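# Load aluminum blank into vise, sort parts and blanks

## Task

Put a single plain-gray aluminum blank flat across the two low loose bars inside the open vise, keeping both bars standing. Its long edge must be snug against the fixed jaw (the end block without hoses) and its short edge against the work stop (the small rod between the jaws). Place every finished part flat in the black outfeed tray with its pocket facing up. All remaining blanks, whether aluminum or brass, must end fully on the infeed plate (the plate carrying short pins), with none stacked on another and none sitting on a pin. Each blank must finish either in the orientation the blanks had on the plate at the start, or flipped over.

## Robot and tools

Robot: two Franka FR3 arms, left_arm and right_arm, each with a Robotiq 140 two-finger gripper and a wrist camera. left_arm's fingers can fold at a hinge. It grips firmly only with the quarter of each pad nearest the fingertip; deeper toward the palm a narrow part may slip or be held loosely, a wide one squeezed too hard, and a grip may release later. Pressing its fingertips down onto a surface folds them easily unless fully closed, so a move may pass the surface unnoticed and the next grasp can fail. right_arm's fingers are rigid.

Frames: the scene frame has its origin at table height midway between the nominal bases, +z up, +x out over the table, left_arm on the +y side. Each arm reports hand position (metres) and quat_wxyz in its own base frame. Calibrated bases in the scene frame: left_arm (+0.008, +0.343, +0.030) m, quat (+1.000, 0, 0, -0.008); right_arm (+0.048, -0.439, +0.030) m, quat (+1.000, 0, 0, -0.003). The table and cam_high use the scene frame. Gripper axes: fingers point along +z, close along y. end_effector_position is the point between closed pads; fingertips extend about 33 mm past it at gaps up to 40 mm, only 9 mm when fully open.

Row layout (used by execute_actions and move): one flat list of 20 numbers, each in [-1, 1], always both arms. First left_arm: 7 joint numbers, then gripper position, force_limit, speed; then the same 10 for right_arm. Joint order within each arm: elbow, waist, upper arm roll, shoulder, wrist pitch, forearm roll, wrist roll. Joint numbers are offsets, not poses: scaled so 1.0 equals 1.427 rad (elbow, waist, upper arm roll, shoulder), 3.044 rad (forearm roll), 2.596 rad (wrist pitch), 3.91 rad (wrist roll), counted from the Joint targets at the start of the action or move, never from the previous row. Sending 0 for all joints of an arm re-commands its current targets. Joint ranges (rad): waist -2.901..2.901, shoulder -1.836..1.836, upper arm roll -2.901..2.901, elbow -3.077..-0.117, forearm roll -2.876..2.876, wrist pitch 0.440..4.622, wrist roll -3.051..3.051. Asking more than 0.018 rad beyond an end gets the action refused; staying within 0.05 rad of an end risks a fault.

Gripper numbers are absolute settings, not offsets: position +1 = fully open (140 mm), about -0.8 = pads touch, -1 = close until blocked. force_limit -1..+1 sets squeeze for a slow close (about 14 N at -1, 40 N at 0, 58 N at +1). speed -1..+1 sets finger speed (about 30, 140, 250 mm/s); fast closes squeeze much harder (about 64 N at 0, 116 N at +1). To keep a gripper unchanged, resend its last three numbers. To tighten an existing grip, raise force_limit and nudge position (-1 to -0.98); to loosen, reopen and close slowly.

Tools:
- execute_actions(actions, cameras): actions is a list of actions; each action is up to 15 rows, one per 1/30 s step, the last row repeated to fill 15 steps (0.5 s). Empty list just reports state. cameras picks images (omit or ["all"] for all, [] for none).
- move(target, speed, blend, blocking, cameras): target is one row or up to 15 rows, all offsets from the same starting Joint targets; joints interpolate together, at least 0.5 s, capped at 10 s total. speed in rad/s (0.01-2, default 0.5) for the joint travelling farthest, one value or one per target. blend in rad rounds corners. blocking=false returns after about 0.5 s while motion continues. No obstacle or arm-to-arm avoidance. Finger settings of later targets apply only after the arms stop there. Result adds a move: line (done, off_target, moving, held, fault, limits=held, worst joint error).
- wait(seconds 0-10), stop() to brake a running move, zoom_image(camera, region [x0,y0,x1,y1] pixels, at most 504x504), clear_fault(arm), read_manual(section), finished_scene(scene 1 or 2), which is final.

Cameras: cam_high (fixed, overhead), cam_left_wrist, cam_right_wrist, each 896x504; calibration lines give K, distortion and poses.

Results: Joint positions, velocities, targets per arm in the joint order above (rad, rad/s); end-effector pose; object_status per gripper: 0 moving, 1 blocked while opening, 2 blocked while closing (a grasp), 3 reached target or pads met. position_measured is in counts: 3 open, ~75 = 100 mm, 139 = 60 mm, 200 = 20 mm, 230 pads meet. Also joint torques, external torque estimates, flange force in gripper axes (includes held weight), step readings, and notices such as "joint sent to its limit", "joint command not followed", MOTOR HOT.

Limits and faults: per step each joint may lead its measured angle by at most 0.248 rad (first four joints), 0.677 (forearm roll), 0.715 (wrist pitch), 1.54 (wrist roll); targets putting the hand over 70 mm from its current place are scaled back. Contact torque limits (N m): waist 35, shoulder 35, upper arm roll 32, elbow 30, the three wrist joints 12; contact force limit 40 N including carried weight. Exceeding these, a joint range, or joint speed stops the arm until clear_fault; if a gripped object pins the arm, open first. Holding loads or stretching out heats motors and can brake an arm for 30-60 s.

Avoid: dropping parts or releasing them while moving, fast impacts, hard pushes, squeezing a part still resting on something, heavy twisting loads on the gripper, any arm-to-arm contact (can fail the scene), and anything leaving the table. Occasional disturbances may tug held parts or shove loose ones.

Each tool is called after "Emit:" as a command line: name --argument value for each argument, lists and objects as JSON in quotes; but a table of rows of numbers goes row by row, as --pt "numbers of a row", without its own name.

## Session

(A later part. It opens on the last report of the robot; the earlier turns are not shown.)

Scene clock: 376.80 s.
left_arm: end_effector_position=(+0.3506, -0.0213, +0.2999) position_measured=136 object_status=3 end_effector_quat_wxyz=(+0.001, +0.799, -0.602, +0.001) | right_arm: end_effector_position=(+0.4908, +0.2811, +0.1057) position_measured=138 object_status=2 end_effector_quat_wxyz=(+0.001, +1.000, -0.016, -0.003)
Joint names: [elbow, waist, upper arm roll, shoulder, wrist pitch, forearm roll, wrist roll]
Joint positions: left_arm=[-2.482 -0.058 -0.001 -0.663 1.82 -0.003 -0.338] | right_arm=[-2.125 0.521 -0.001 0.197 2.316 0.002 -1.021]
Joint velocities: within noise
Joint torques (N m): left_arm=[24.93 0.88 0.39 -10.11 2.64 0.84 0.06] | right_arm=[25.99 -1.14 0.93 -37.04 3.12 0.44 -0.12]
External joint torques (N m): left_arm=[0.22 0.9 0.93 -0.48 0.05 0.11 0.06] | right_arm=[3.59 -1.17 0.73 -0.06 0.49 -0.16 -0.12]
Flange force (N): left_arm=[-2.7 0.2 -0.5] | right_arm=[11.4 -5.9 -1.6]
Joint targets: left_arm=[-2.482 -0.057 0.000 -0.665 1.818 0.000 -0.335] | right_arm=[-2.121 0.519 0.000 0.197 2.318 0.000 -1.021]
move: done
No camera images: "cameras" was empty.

Emit:
move --target '[0, 0, 0, 0, 0, 0, 0, -0.055, -0.2, -0.9, -0.0040, 0, 0, 0.0074, 0.0063, 0, 0, -1, -0.2, -1]' --speed 0.025 --cameras '["cam_right_wrist"]'

Scene clock: 382.43 s.
left_arm: end_effector_position=(+0.3506, -0.0213, +0.2999) position_measured=136 object_status=3 end_effector_quat_wxyz=(+0.001, +0.799, -0.602, +0.001) | right_arm: end_effector_position=(+0.4908, +0.2809, +0.1016) position_measured=138 object_status=2 end_effector_quat_wxyz=(+0.002, +1.000, -0.016, -0.004)
Joint names: [elbow, waist, upper arm roll, shoulder, wrist pitch, forearm roll, wrist roll]
Joint positions: left_arm=[-2.482 -0.058 -0.001 -0.663 1.82 -0.003 -0.338] | right_arm=[-2.125 0.52 -0.001 0.205 2.322 0.002 -1.021]
Joint velocities: within noise
Joint torques (N m): left_arm=[24.93 0.88 0.43 -10.06 2.64 0.83 0.06] | right_arm=[23.75 -0.75 0.79 -34.91 3.93 0.39 -0.08]
External joint torques (N m): left_arm=[0.21 0.91 0.99 -0.46 0.05 0.1 0.06] | right_arm=[1.52 -0.7 0.66 2.02 1.31 -0.2 -0.08]
Flange force (N): left_arm=[-2.8 0.1 -0.5] | right_arm=[8.4 -4.6 5.1]
Joint targets: left_arm=[-2.482 -0.057 0.000 -0.665 1.818 0.000 -0.335] | right_arm=[-2.126 0.519 0.000 0.207 2.334 0.000 -1.021]
move: off_target (right_arm); right_arm: the wrist pitch is farthest, 0.013 rad from its target
camera_calibration:
cam_right_wrist: T_world_to_cam=[[-0.0149417, -0.999881, -0.00394344, 0.298015], [-0.935037, 0.0125752, 0.354327, 0.423516], [-0.354235, 0.00898149, -0.935113, 0.401894], [0, 0, 0, 1]] pos_world=[0.542821, 0.289044, 0.226928]
Images, in order (width x height): cam_right_wrist 896x504.

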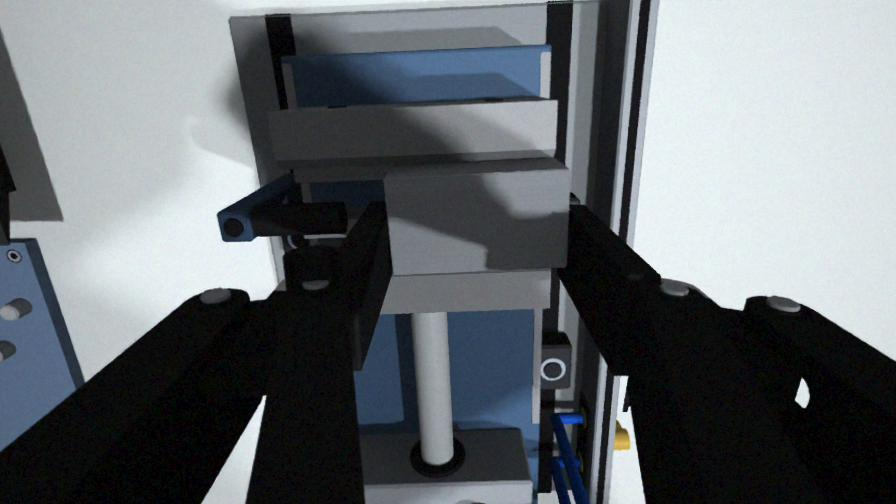

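Emit:
zoom_image --camera "cam_right_wrist" --region '[260, 80, 580, 300]'

Scaled by 1.575 from the camera's 896x504 image, which has a finer 1280x720 frame.

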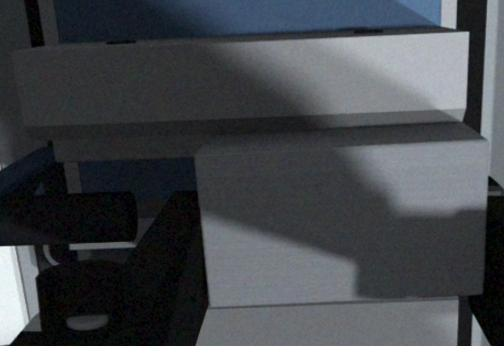

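Emit:
move --pt "0 0 0 0 0 0 0 -0.055 -0.2 -0.9 0.0034 -0.0009 0 0.0024 -0.0006 0 0.0046 -1 -0.2 -1" --pt "0 0 0 0 0 0 0 -0.055 -0.2 -0.9 0.0034 -0.0009 0 0.0024 -0.0006 0 0.0046 0.072 -0.2 -0.95" --pt "0 0 0 0 0 0 0 -0.055 -0.2 -0.9 0.0303 0 0 -0.0492 -0.0441 0 0.0046 0.072 -0.2 -0.95" --pt "0 0 0 0 0 0 0 -0.055 -0.2 -0.9 -0.0163 -0.0547 0 -0.0842 -0.0377 0 -0.0153 -1 -0.2 0" --pt "0 0 0 0 0 0 0 -0.055 -0.2 -0.9 -0.0481 -0.0547 0 -0.0274 0.0110 0 -0.0153 -1 -0.2 0" --speed '[0.03, 0.1, 0.15, 0.3, 0.2]' --cameras '["cam_right_wrist"]'

Emit:
zoom_image --camera "cam_right_wrist" --region '[200, 80, 560, 300]'

Scene clock: 423.27 s.
left_arm: end_effector_position=(+0.3505, -0.0213, +0.2999) position_measured=136 object_status=3 end_effector_quat_wxyz=(+0.001, +0.799, -0.602, +0.001) | right_arm: end_effector_position=(+0.4970, +0.2341, +0.0968) position_measured=233 object_status=3 end_effector_quat_wxyz=(+0.001, +1.000, -0.027, -0.002)
Joint names: [elbow, waist, upper arm roll, shoulder, wrist pitch, forearm roll, wrist roll]
Joint positions: left_arm=[-2.482 -0.058 -0.001 -0.663 1.82 -0.003 -0.338] | right_arm=[-2.194 0.442 -0.002 0.168 2.357 0.002 -1.078]
Joint velocities: left_arm=[within noise] | right_arm=[0.001 0 0 0 0.003 -0.001 0.001]
Joint torques (N m): left_arm=[24.94 0.86 0.43 -10.12 2.64 0.84 0.1] | right_arm=[23.37 -0.31 1.19 -34.95 2.79 0.5 -0.28]
External joint torques (N m): left_arm=[0.27 0.86 0.95 -0.59 0.06 0.11 0.1] | right_arm=[1.29 -0.31 1.04 0.75 0.14 -0.08 -0.28]
Flange force (N): left_arm=[-2.8 0.4 -0.6] | right_arm=[5.8 -3.0 0.7]
Joint targets: left_arm=[-2.482 -0.057 0.000 -0.665 1.818 0.000 -0.335] | right_arm=[-2.195 0.441 0.000 0.168 2.362 0.000 -1.081]
move: done
camera_calibration:
cam_right_wrist: T_world_to_cam=[[-0.0373047, -0.999284, -0.00633887, 0.262503], [-0.935896, 0.0327133, 0.350755, 0.427629], [-0.350297, 0.0190173, -0.936446, 0.395784], [0, 0, 0, 1]] pos_world=[0.548651, 0.240799, 0.222301]
Images, in order (width x height): cam_right_wrist 896x504.

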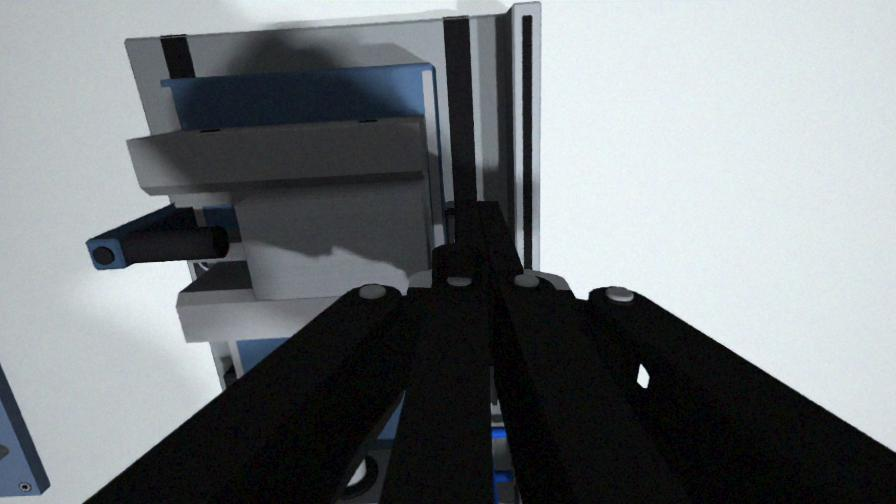

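Scaled by 1.400 from the camera's 896x504 image, which has a finer 1280x720 frame.

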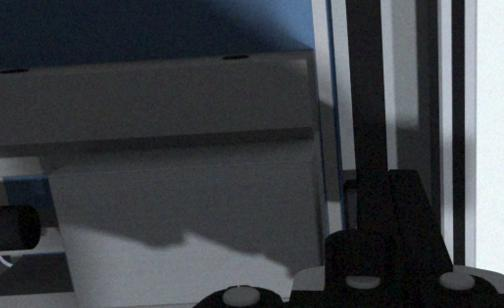

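Emit:
move --target '[0,0,0,0,0,0,0,-0.055,-0.2,-0.9,0.0158,0.016,0,0.0112,-0.0025,0,0.0059,-1,-0.2,0]' --speed 0.03 --cameras '["cam_right_wrist"]'

Scene clock: 441.00 s.
left_arm: end_effector_position=(+0.3505, -0.0213, +0.2999) position_measured=136 object_status=3 end_effector_quat_wxyz=(+0.001, +0.799, -0.602, +0.001) | right_arm: end_effector_position=(+0.4985, +0.2469, +0.0966) position_measured=233 object_status=3 end_effector_quat_wxyz=(-0.001, +1.000, -0.025, +0.000)
Joint names: [elbow, waist, upper arm roll, shoulder, wrist pitch, forearm roll, wrist roll]
Joint positions: left_arm=[-2.482 -0.058 -0.001 -0.663 1.82 -0.003 -0.338] | right_arm=[-2.175 0.461 -0.002 0.183 2.358 0.002 -1.063]
Joint velocities: left_arm=[within noise] | right_arm=[-0.001 0 -0.001 0.001 -0.001 0 0.004]
Joint torques (N m): left_arm=[24.94 0.87 0.45 -10.09 2.66 0.84 0.1] | right_arm=[24.3 0.49 1.29 -35.04 2.64 0.49 0.04]
External joint torques (N m): left_arm=[0.26 0.88 0.98 -0.5 0.07 0.12 0.1] | right_arm=[2.33 0.53 1.18 1.01 0 -0.1 0.04]
Flange force (N): left_arm=[-2.8 0.1 -0.5] | right_arm=[9.0 -6.8 0.2]
Joint targets: left_arm=[-2.482 -0.057 0.000 -0.665 1.818 0.000 -0.335] | right_arm=[-2.172 0.463 0.000 0.184 2.356 0.000 -1.058]
move: done
camera_calibration:
cam_right_wrist: T_world_to_cam=[[-0.0321727, -0.999445, -0.00867434, 0.273139], [-0.937661, 0.0271766, 0.346487, 0.431354], [-0.346059, 0.019281, -0.938015, 0.393934], [0, 0, 0, 1]] pos_world=[0.549576, 0.253669, 0.222427]
Images, in order (width x height): cam_right_wrist 896x504.

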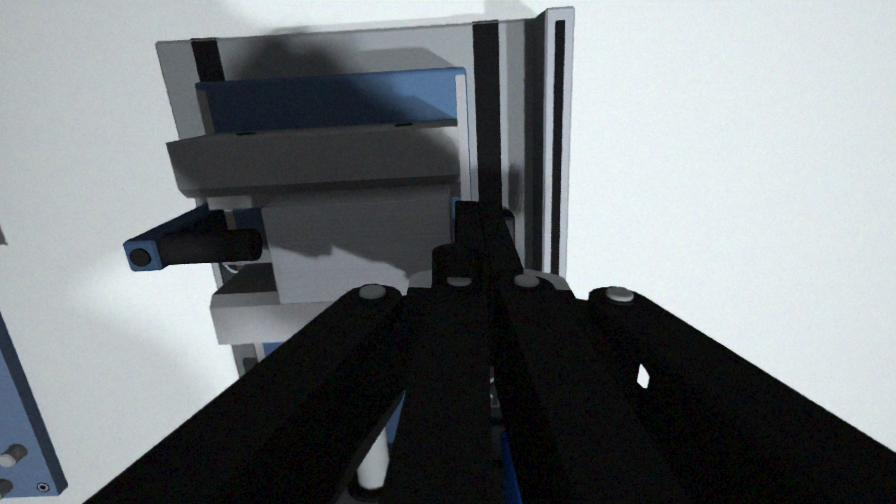

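Emit:
move --target '[0,0,0,0,0,0,0,-0.055,-0.2,-0.9,0.0034,0.0034,0,0.0024,-0.0005,0,0.0013,-1,-0.2,0]' --speed 0.02 --cameras '["cam_right_wrist"]'

Emit:
zoom_image --camera "cam_right_wrist" --region '[160, 120, 500, 310]'

Scene clock: 444.53 s.
left_arm: end_effector_position=(+0.3505, -0.0213, +0.2998) position_measured=136 object_status=3 end_effector_quat_wxyz=(+0.001, +0.799, -0.602, +0.001) | right_arm: end_effector_position=(+0.4985, +0.2499, +0.0966) position_measured=233 object_status=3 end_effector_quat_wxyz=(-0.001, +1.000, -0.025, +0.000)
Joint names: [elbow, waist, upper arm roll, shoulder, wrist pitch, forearm roll, wrist roll]
Joint positions: left_arm=[-2.482 -0.058 -0.001 -0.663 1.82 -0.003 -0.338] | right_arm=[-2.17 0.466 -0.002 0.186 2.357 0.002 -1.058]
Joint velocities: within noise
Joint torques (N m): left_arm=[24.93 0.88 0.44 -10.06 2.66 0.83 0.09] | right_arm=[24.23 0.47 1.24 -35.38 2.69 0.48 0.11]
External joint torques (N m): left_arm=[0.19 0.84 0.91 -0.45 0.06 0.1 0.09] | right_arm=[2.28 0.33 0.95 0.66 0.05 -0.1 0.11]
Flange force (N): left_arm=[-2.6 0.2 -0.4] | right_arm=[8.2 -6.0 -0.2]
Joint targets: left_arm=[-2.482 -0.057 0.000 -0.665 1.818 0.000 -0.335] | right_arm=[-2.168 0.468 0.000 0.188 2.355 0.000 -1.053]
move: done
camera_calibration:
cam_right_wrist: T_world_to_cam=[[-0.0329133, -0.99942, -0.00874157, 0.276509], [-0.937689, 0.0278509, 0.346356, 0.431146], [-0.345912, 0.0195966, -0.938062, 0.393698], [0, 0, 0, 1]] pos_world=[0.549566, 0.256626, 0.2224]
Images, in order (width x height): cam_right_wrist 896x504.

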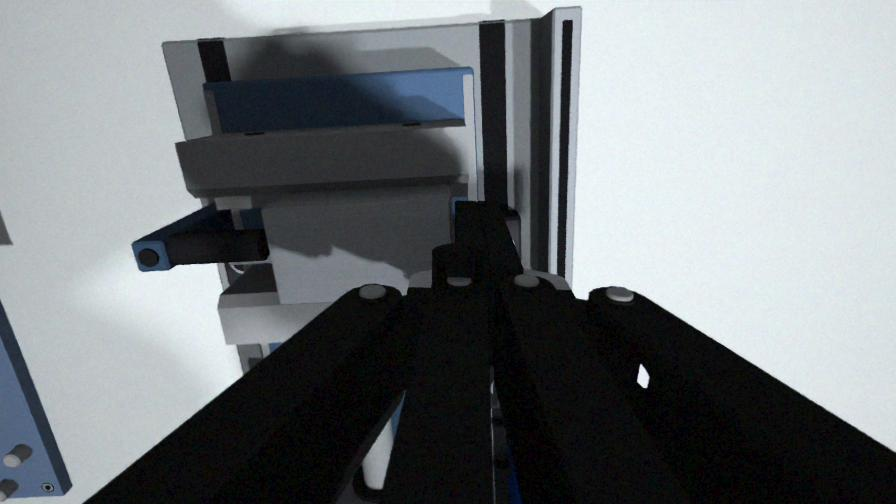

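Scaled by 1.482 from the camera's 896x504 image, which has a finer 1280x720 frame.

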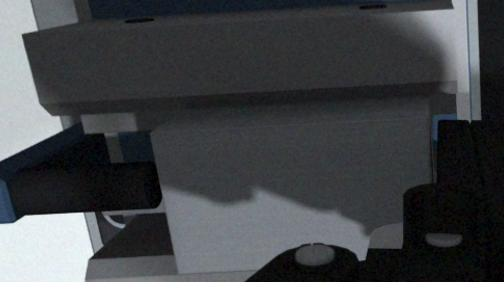

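Emit:
move --target '[0,0,0,0,0,0,0,-0.055,-0.2,-0.9,0.0034,0.0034,0,0.0024,-0.0005,0,0.0013,-1,-0.2,0]' --speed 0.02 --cameras '["cam_right_wrist"]'

Emit:
zoom_image --camera "cam_right_wrist" --region '[160, 120, 500, 310]'

Scene clock: 448.40 s.
left_arm: end_effector_position=(+0.3505, -0.0213, +0.2998) position_measured=136 object_status=3 end_effector_quat_wxyz=(+0.001, +0.799, -0.602, +0.001) | right_arm: end_effector_position=(+0.4985, +0.2530, +0.0966) position_measured=233 object_status=3 end_effector_quat_wxyz=(-0.001, +1.000, -0.025, +0.000)
Joint names: [elbow, waist, upper arm roll, shoulder, wrist pitch, forearm roll, wrist roll]
Joint positions: left_arm=[-2.482 -0.058 -0.001 -0.663 1.82 -0.003 -0.338] | right_arm=[-2.165 0.471 -0.002 0.19 2.356 0.002 -1.053]
Joint velocities: left_arm=[within noise] | right_arm=[0.001 0 0.001 0.001 -0.002 0 0.005]
Joint torques (N m): left_arm=[24.94 0.85 0.44 -10.1 2.65 0.83 0.08] | right_arm=[24.1 0.53 1.24 -35.46 2.63 0.47 0.06]
External joint torques (N m): left_arm=[0.2 0.79 0.89 -0.45 0.05 0.1 0.08] | right_arm=[2.06 0.73 1.27 0.89 -0.01 -0.11 0.06]
Flange force (N): left_arm=[-2.6 0.2 -0.4] | right_arm=[7.7 -6.5 0.1]
Joint targets: left_arm=[-2.482 -0.057 0.000 -0.665 1.818 0.000 -0.335] | right_arm=[-2.163 0.473 0.000 0.191 2.353 0.000 -1.048]
move: done
camera_calibration:
cam_right_wrist: T_world_to_cam=[[-0.0331278, -0.999413, -0.00874012, 0.279621], [-0.937687, 0.0280528, 0.346347, 0.430972], [-0.345899, 0.0196692, -0.938066, 0.393583], [0, 0, 0, 1]] pos_world=[0.54952, 0.259625, 0.222384]
Images, in order (width x height): cam_right_wrist 896x504.

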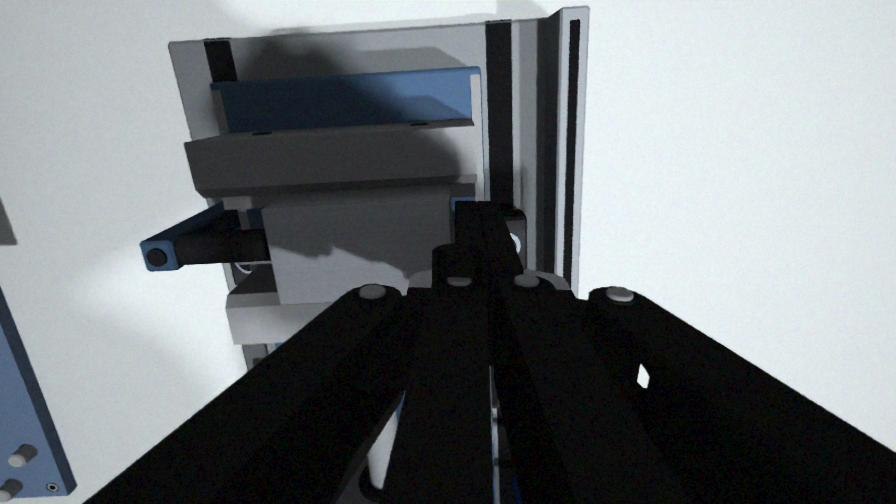

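Scaled by 1.482 from the camera's 896x504 image, which has a finer 1280x720 frame.

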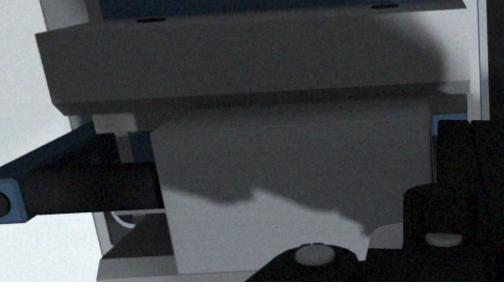

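Emit:
move --target '[0,0,0,0,0,0,0,-0.055,-0.2,-0.9,0.0034,0.0034,0,0.0024,-0.0005,0,0.0013,-1,-0.2,0]' --speed 0.02 --cameras '[]'

Scene clock: 451.43 s.
left_arm: end_effector_position=(+0.3505, -0.0213, +0.2998) position_measured=136 object_status=3 end_effector_quat_wxyz=(+0.001, +0.799, -0.602, +0.001) | right_arm: end_effector_position=(+0.4985, +0.2560, +0.0966) position_measured=233 object_status=3 end_effector_quat_wxyz=(-0.001, +1.000, -0.025, +0.000)
Joint names: [elbow, waist, upper arm roll, shoulder, wrist pitch, forearm roll, wrist roll]
Joint positions: left_arm=[-2.482 -0.058 -0.001 -0.663 1.82 -0.003 -0.338] | right_arm=[-2.16 0.476 -0.002 0.193 2.354 0.002 -1.047]
Joint velocities: left_arm=[within noise] | right_arm=[0 0 -0.001 0 -0.001 -0.001 0.006]
Joint torques (N m): left_arm=[24.94 0.89 0.43 -10.03 2.66 0.85 0.1] | right_arm=[24.49 0.48 1.26 -35.34 2.61 0.49 0.05]
External joint torques (N m): left_arm=[0.22 0.91 0.97 -0.43 0.07 0.12 0.1] | right_arm=[2.33 0.5 1.12 1.2 -0.06 -0.1 0.05]
Flange force (N): left_arm=[-2.8 -0.1 -0.4] | right_arm=[9.5 -7.2 0.4]
Joint targets: left_arm=[-2.482 -0.057 0.000 -0.665 1.818 0.000 -0.335] | right_arm=[-2.158 0.478 0.000 0.194 2.352 0.000 -1.043]
move: done
No camera images: "cameras" was empty.

Emit:
move --target '[0,0,0,0,0,0,0,-0.055,-0.2,-0.9,0.0045,0.0046,0,0.0032,-0.0007,0,0.0017,-1,-0.2,0]' --speed 0.02 --cameras '["cam_right_wrist"]'

Emit:
zoom_image --camera "cam_right_wrist" --region '[160, 120, 500, 310]'

Scene clock: 454.40 s.
left_arm: end_effector_position=(+0.3505, -0.0213, +0.2998) position_measured=136 object_status=3 end_effector_quat_wxyz=(+0.001, +0.799, -0.602, +0.001) | right_arm: end_effector_position=(+0.4983, +0.2600, +0.0966) position_measured=233 object_status=3 end_effector_quat_wxyz=(-0.001, +1.000, -0.025, +0.000)
Joint names: [elbow, waist, upper arm roll, shoulder, wrist pitch, forearm roll, wrist roll]
Joint positions: left_arm=[-2.482 -0.058 -0.001 -0.663 1.82 -0.003 -0.338] | right_arm=[-2.154 0.482 -0.002 0.198 2.352 0.002 -1.041]
Joint velocities: left_arm=[within noise] | right_arm=[0 0 -0.001 0.001 -0.001 -0.001 0.006]
Joint torques (N m): left_arm=[24.91 0.85 0.41 -10.05 2.66 0.84 0.07] | right_arm=[24.04 0.5 1.26 -35.84 2.69 0.47 0.07]
External joint torques (N m): left_arm=[0.21 0.84 0.91 -0.46 0.07 0.11 0.07] | right_arm=[1.93 0.58 1.16 0.76 0.03 -0.12 0.07]
Flange force (N): left_arm=[-2.6 0.2 -0.4] | right_arm=[7.1 -6.0 0.1]
Joint targets: left_arm=[-2.482 -0.057 0.000 -0.665 1.818 0.000 -0.335] | right_arm=[-2.152 0.485 0.000 0.199 2.350 0.000 -1.036]
move: done
camera_calibration:
cam_right_wrist: T_world_to_cam=[[-0.0330085, -0.999416, -0.00879137, 0.286649], [-0.937729, 0.0279253, 0.346244, 0.430667], [-0.345796, 0.0196729, -0.938103, 0.39331], [0, 0, 0, 1]] pos_world=[0.549316, 0.266717, 0.22237]
Images, in order (width x height): cam_right_wrist 896x504.

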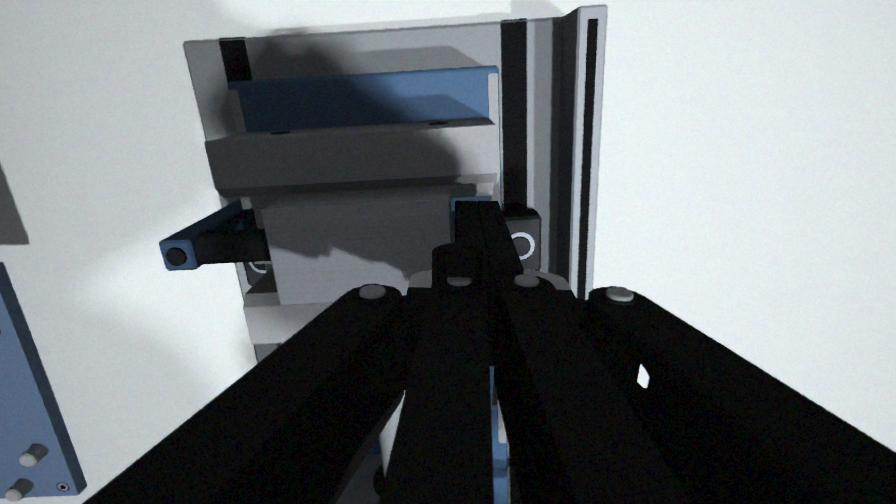

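Scaled by 1.482 from the camera's 896x504 image, which has a finer 1280x720 frame.

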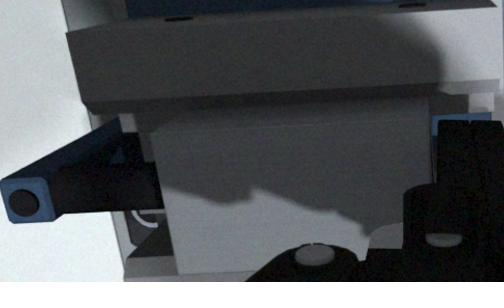

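Emit:
move --target '[0,0,0,0,0,0,0,-0.055,-0.2,-0.9,0.0057,0.0057,0,0.004,-0.0009,0,0.0021,-1,-0.2,0]' --speed 0.025 --cameras '[]'

Scene clock: 459.30 s.
left_arm: end_effector_position=(+0.3505, -0.0213, +0.2998) position_measured=136 object_status=3 end_effector_quat_wxyz=(+0.001, +0.799, -0.602, +0.001) | right_arm: end_effector_position=(+0.4983, +0.2631, +0.0965) position_measured=233 object_status=3 end_effector_quat_wxyz=(+0.000, +1.000, -0.026, +0.000)
Joint names: [elbow, waist, upper arm roll, shoulder, wrist pitch, forearm roll, wrist roll]
Joint positions: left_arm=[-2.482 -0.058 -0.001 -0.663 1.82 -0.003 -0.338] | right_arm=[-2.146 0.488 -0.002 0.203 2.348 0.001 -1.034]
Joint velocities: left_arm=[within noise] | right_arm=[0.001 0 0 0.002 -0.002 0 0.007]
Joint torques (N m): left_arm=[24.94 0.9 0.43 -10.01 2.66 0.85 0.1] | right_arm=[25.13 2.03 2.66 -35.27 3.01 0.86 0.18]
External joint torques (N m): left_arm=[0.19 0.92 0.98 -0.31 0.07 0.12 0.1] | right_arm=[2.91 2.09 2.54 1.69 0.34 0.27 0.18]
Flange force (N): left_arm=[-2.7 -0.4 -0.3] | right_arm=[10.6 -11.3 1.7]
Joint targets: left_arm=[-2.482 -0.057 0.000 -0.665 1.818 0.000 -0.335] | right_arm=[-2.143 0.493 0.000 0.205 2.348 0.000 -1.028]
move: done
No camera images: "cameras" was empty.

Emit:
move --pt "0 0 0 0 0 0 0 -0.055 -0.2 -0.9 -0.009 -0.0091 0 -0.0064 0.0014 0 -0.0034 -1 -0.2 0" --pt "0 0 0 0 0 0 0 -0.055 -0.2 -0.9 0.0228 -0.0091 0 -0.0632 -0.0473 0 -0.0034 -1 -0.2 0" --speed '[0.05,0.3]' --cameras '["cam_high","cam_right_wrist"]'

Emit:
zoom_image --camera "cam_right_wrist" --region '[120, 80, 560, 340]'

Emit:
zoom_image --camera "cam_high" --region '[420, 120, 720, 330]'

Scene clock: 465.33 s.
left_arm: end_effector_position=(+0.3505, -0.0213, +0.2998) position_measured=136 object_status=3 end_effector_quat_wxyz=(+0.001, +0.799, -0.602, +0.001) | right_arm: end_effector_position=(+0.4989, +0.2595, +0.1513) position_measured=233 object_status=3 end_effector_quat_wxyz=(-0.001, +1.000, -0.027, +0.002)
Joint names: [elbow, waist, upper arm roll, shoulder, wrist pitch, forearm roll, wrist roll]
Joint positions: left_arm=[-2.482 -0.058 -0.001 -0.663 1.82 -0.003 -0.338] | right_arm=[-2.111 0.481 -0.002 0.114 2.23 0 -1.038]
Joint velocities: left_arm=[within noise] | right_arm=[-0.001 0 0.001 0.001 -0.004 0 0.001]
Joint torques (N m): left_arm=[24.92 0.89 0.42 -10.08 2.65 0.84 0.09] | right_arm=[24.83 -0.75 1.11 -34.48 2.32 0.7 -0.24]
External joint torques (N m): left_arm=[0.15 0.91 0.96 -0.43 0.05 0.11 0.09] | right_arm=[1.44 -0.71 1.05 0.72 -0.35 0.05 -0.24]
Flange force (N): left_arm=[-2.8 0.1 -0.3] | right_arm=[6.7 -3.6 -1.4]
Joint targets: left_arm=[-2.482 -0.057 0.000 -0.665 1.818 0.000 -0.335] | right_arm=[-2.111 0.480 0.000 0.115 2.225 0.000 -1.041]
move: done
camera_calibration:
cam_right_wrist: T_world_to_cam=[[-0.0360555, -0.999301, -0.00992455, 0.288271], [-0.939025, 0.0304792, 0.342496, 0.412852], [-0.341954, 0.0216683, -0.939467, 0.442638], [0, 0, 0, 1]] pos_world=[0.549434, 0.265895, 0.277304]
Images, in order (width x height): cam_high 896x504, cam_right_wrist 896x504.

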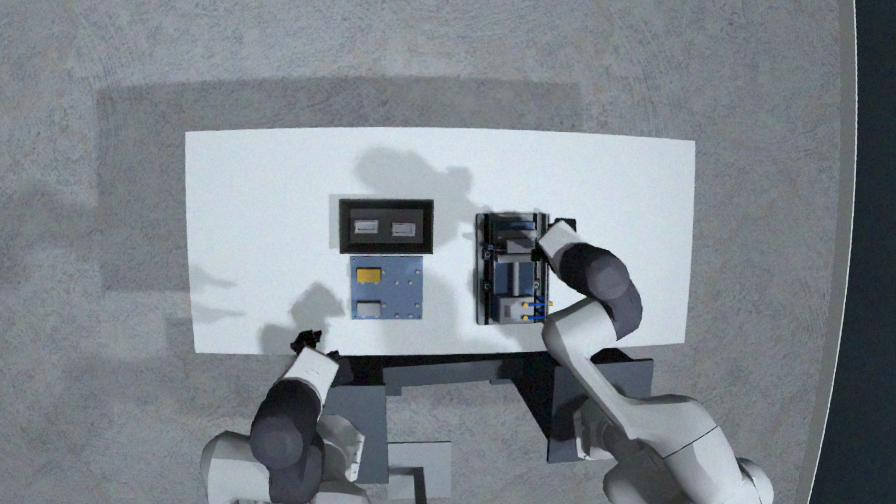

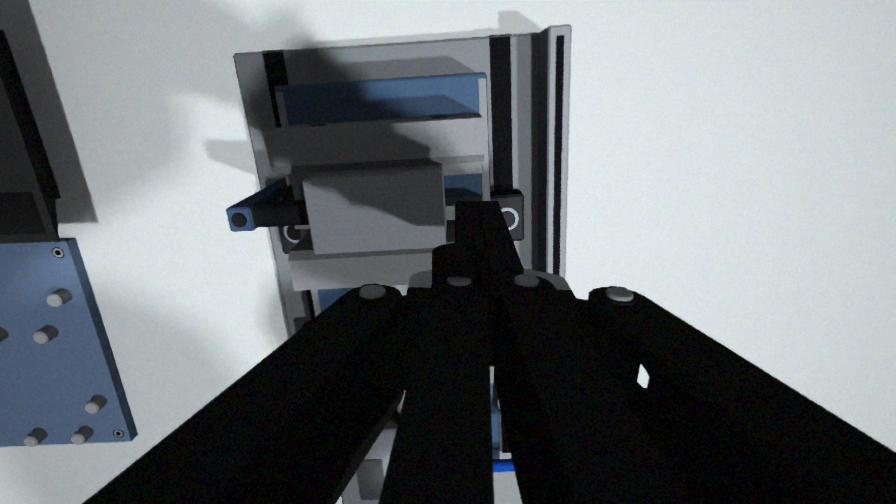

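Scaled by 1.145 from the camera's 896x504 image, which has a finer 1280x720 frame.

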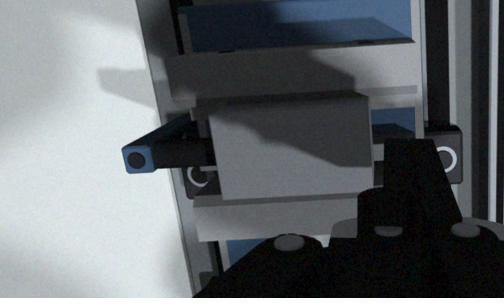

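Scaled by 1.680 from the camera's 896x504 image, which has a finer 1280x720 frame.

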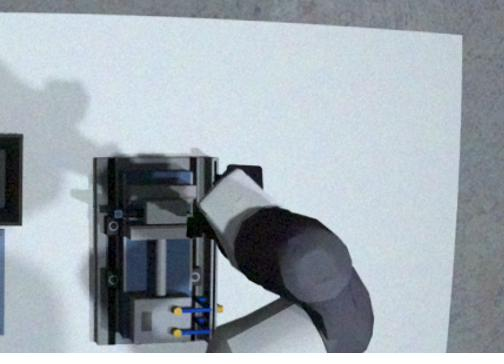

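Emit:
zoom_image --camera "cam_right_wrist" --region '[270, 140, 470, 270]'

Scaled by 2.520 from the camera's 896x504 image, which has a finer 1280x720 frame.

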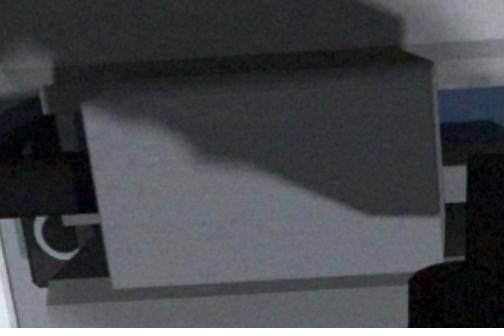

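Emit:
finished_scene --scene 1

The scene is finished: the task was done.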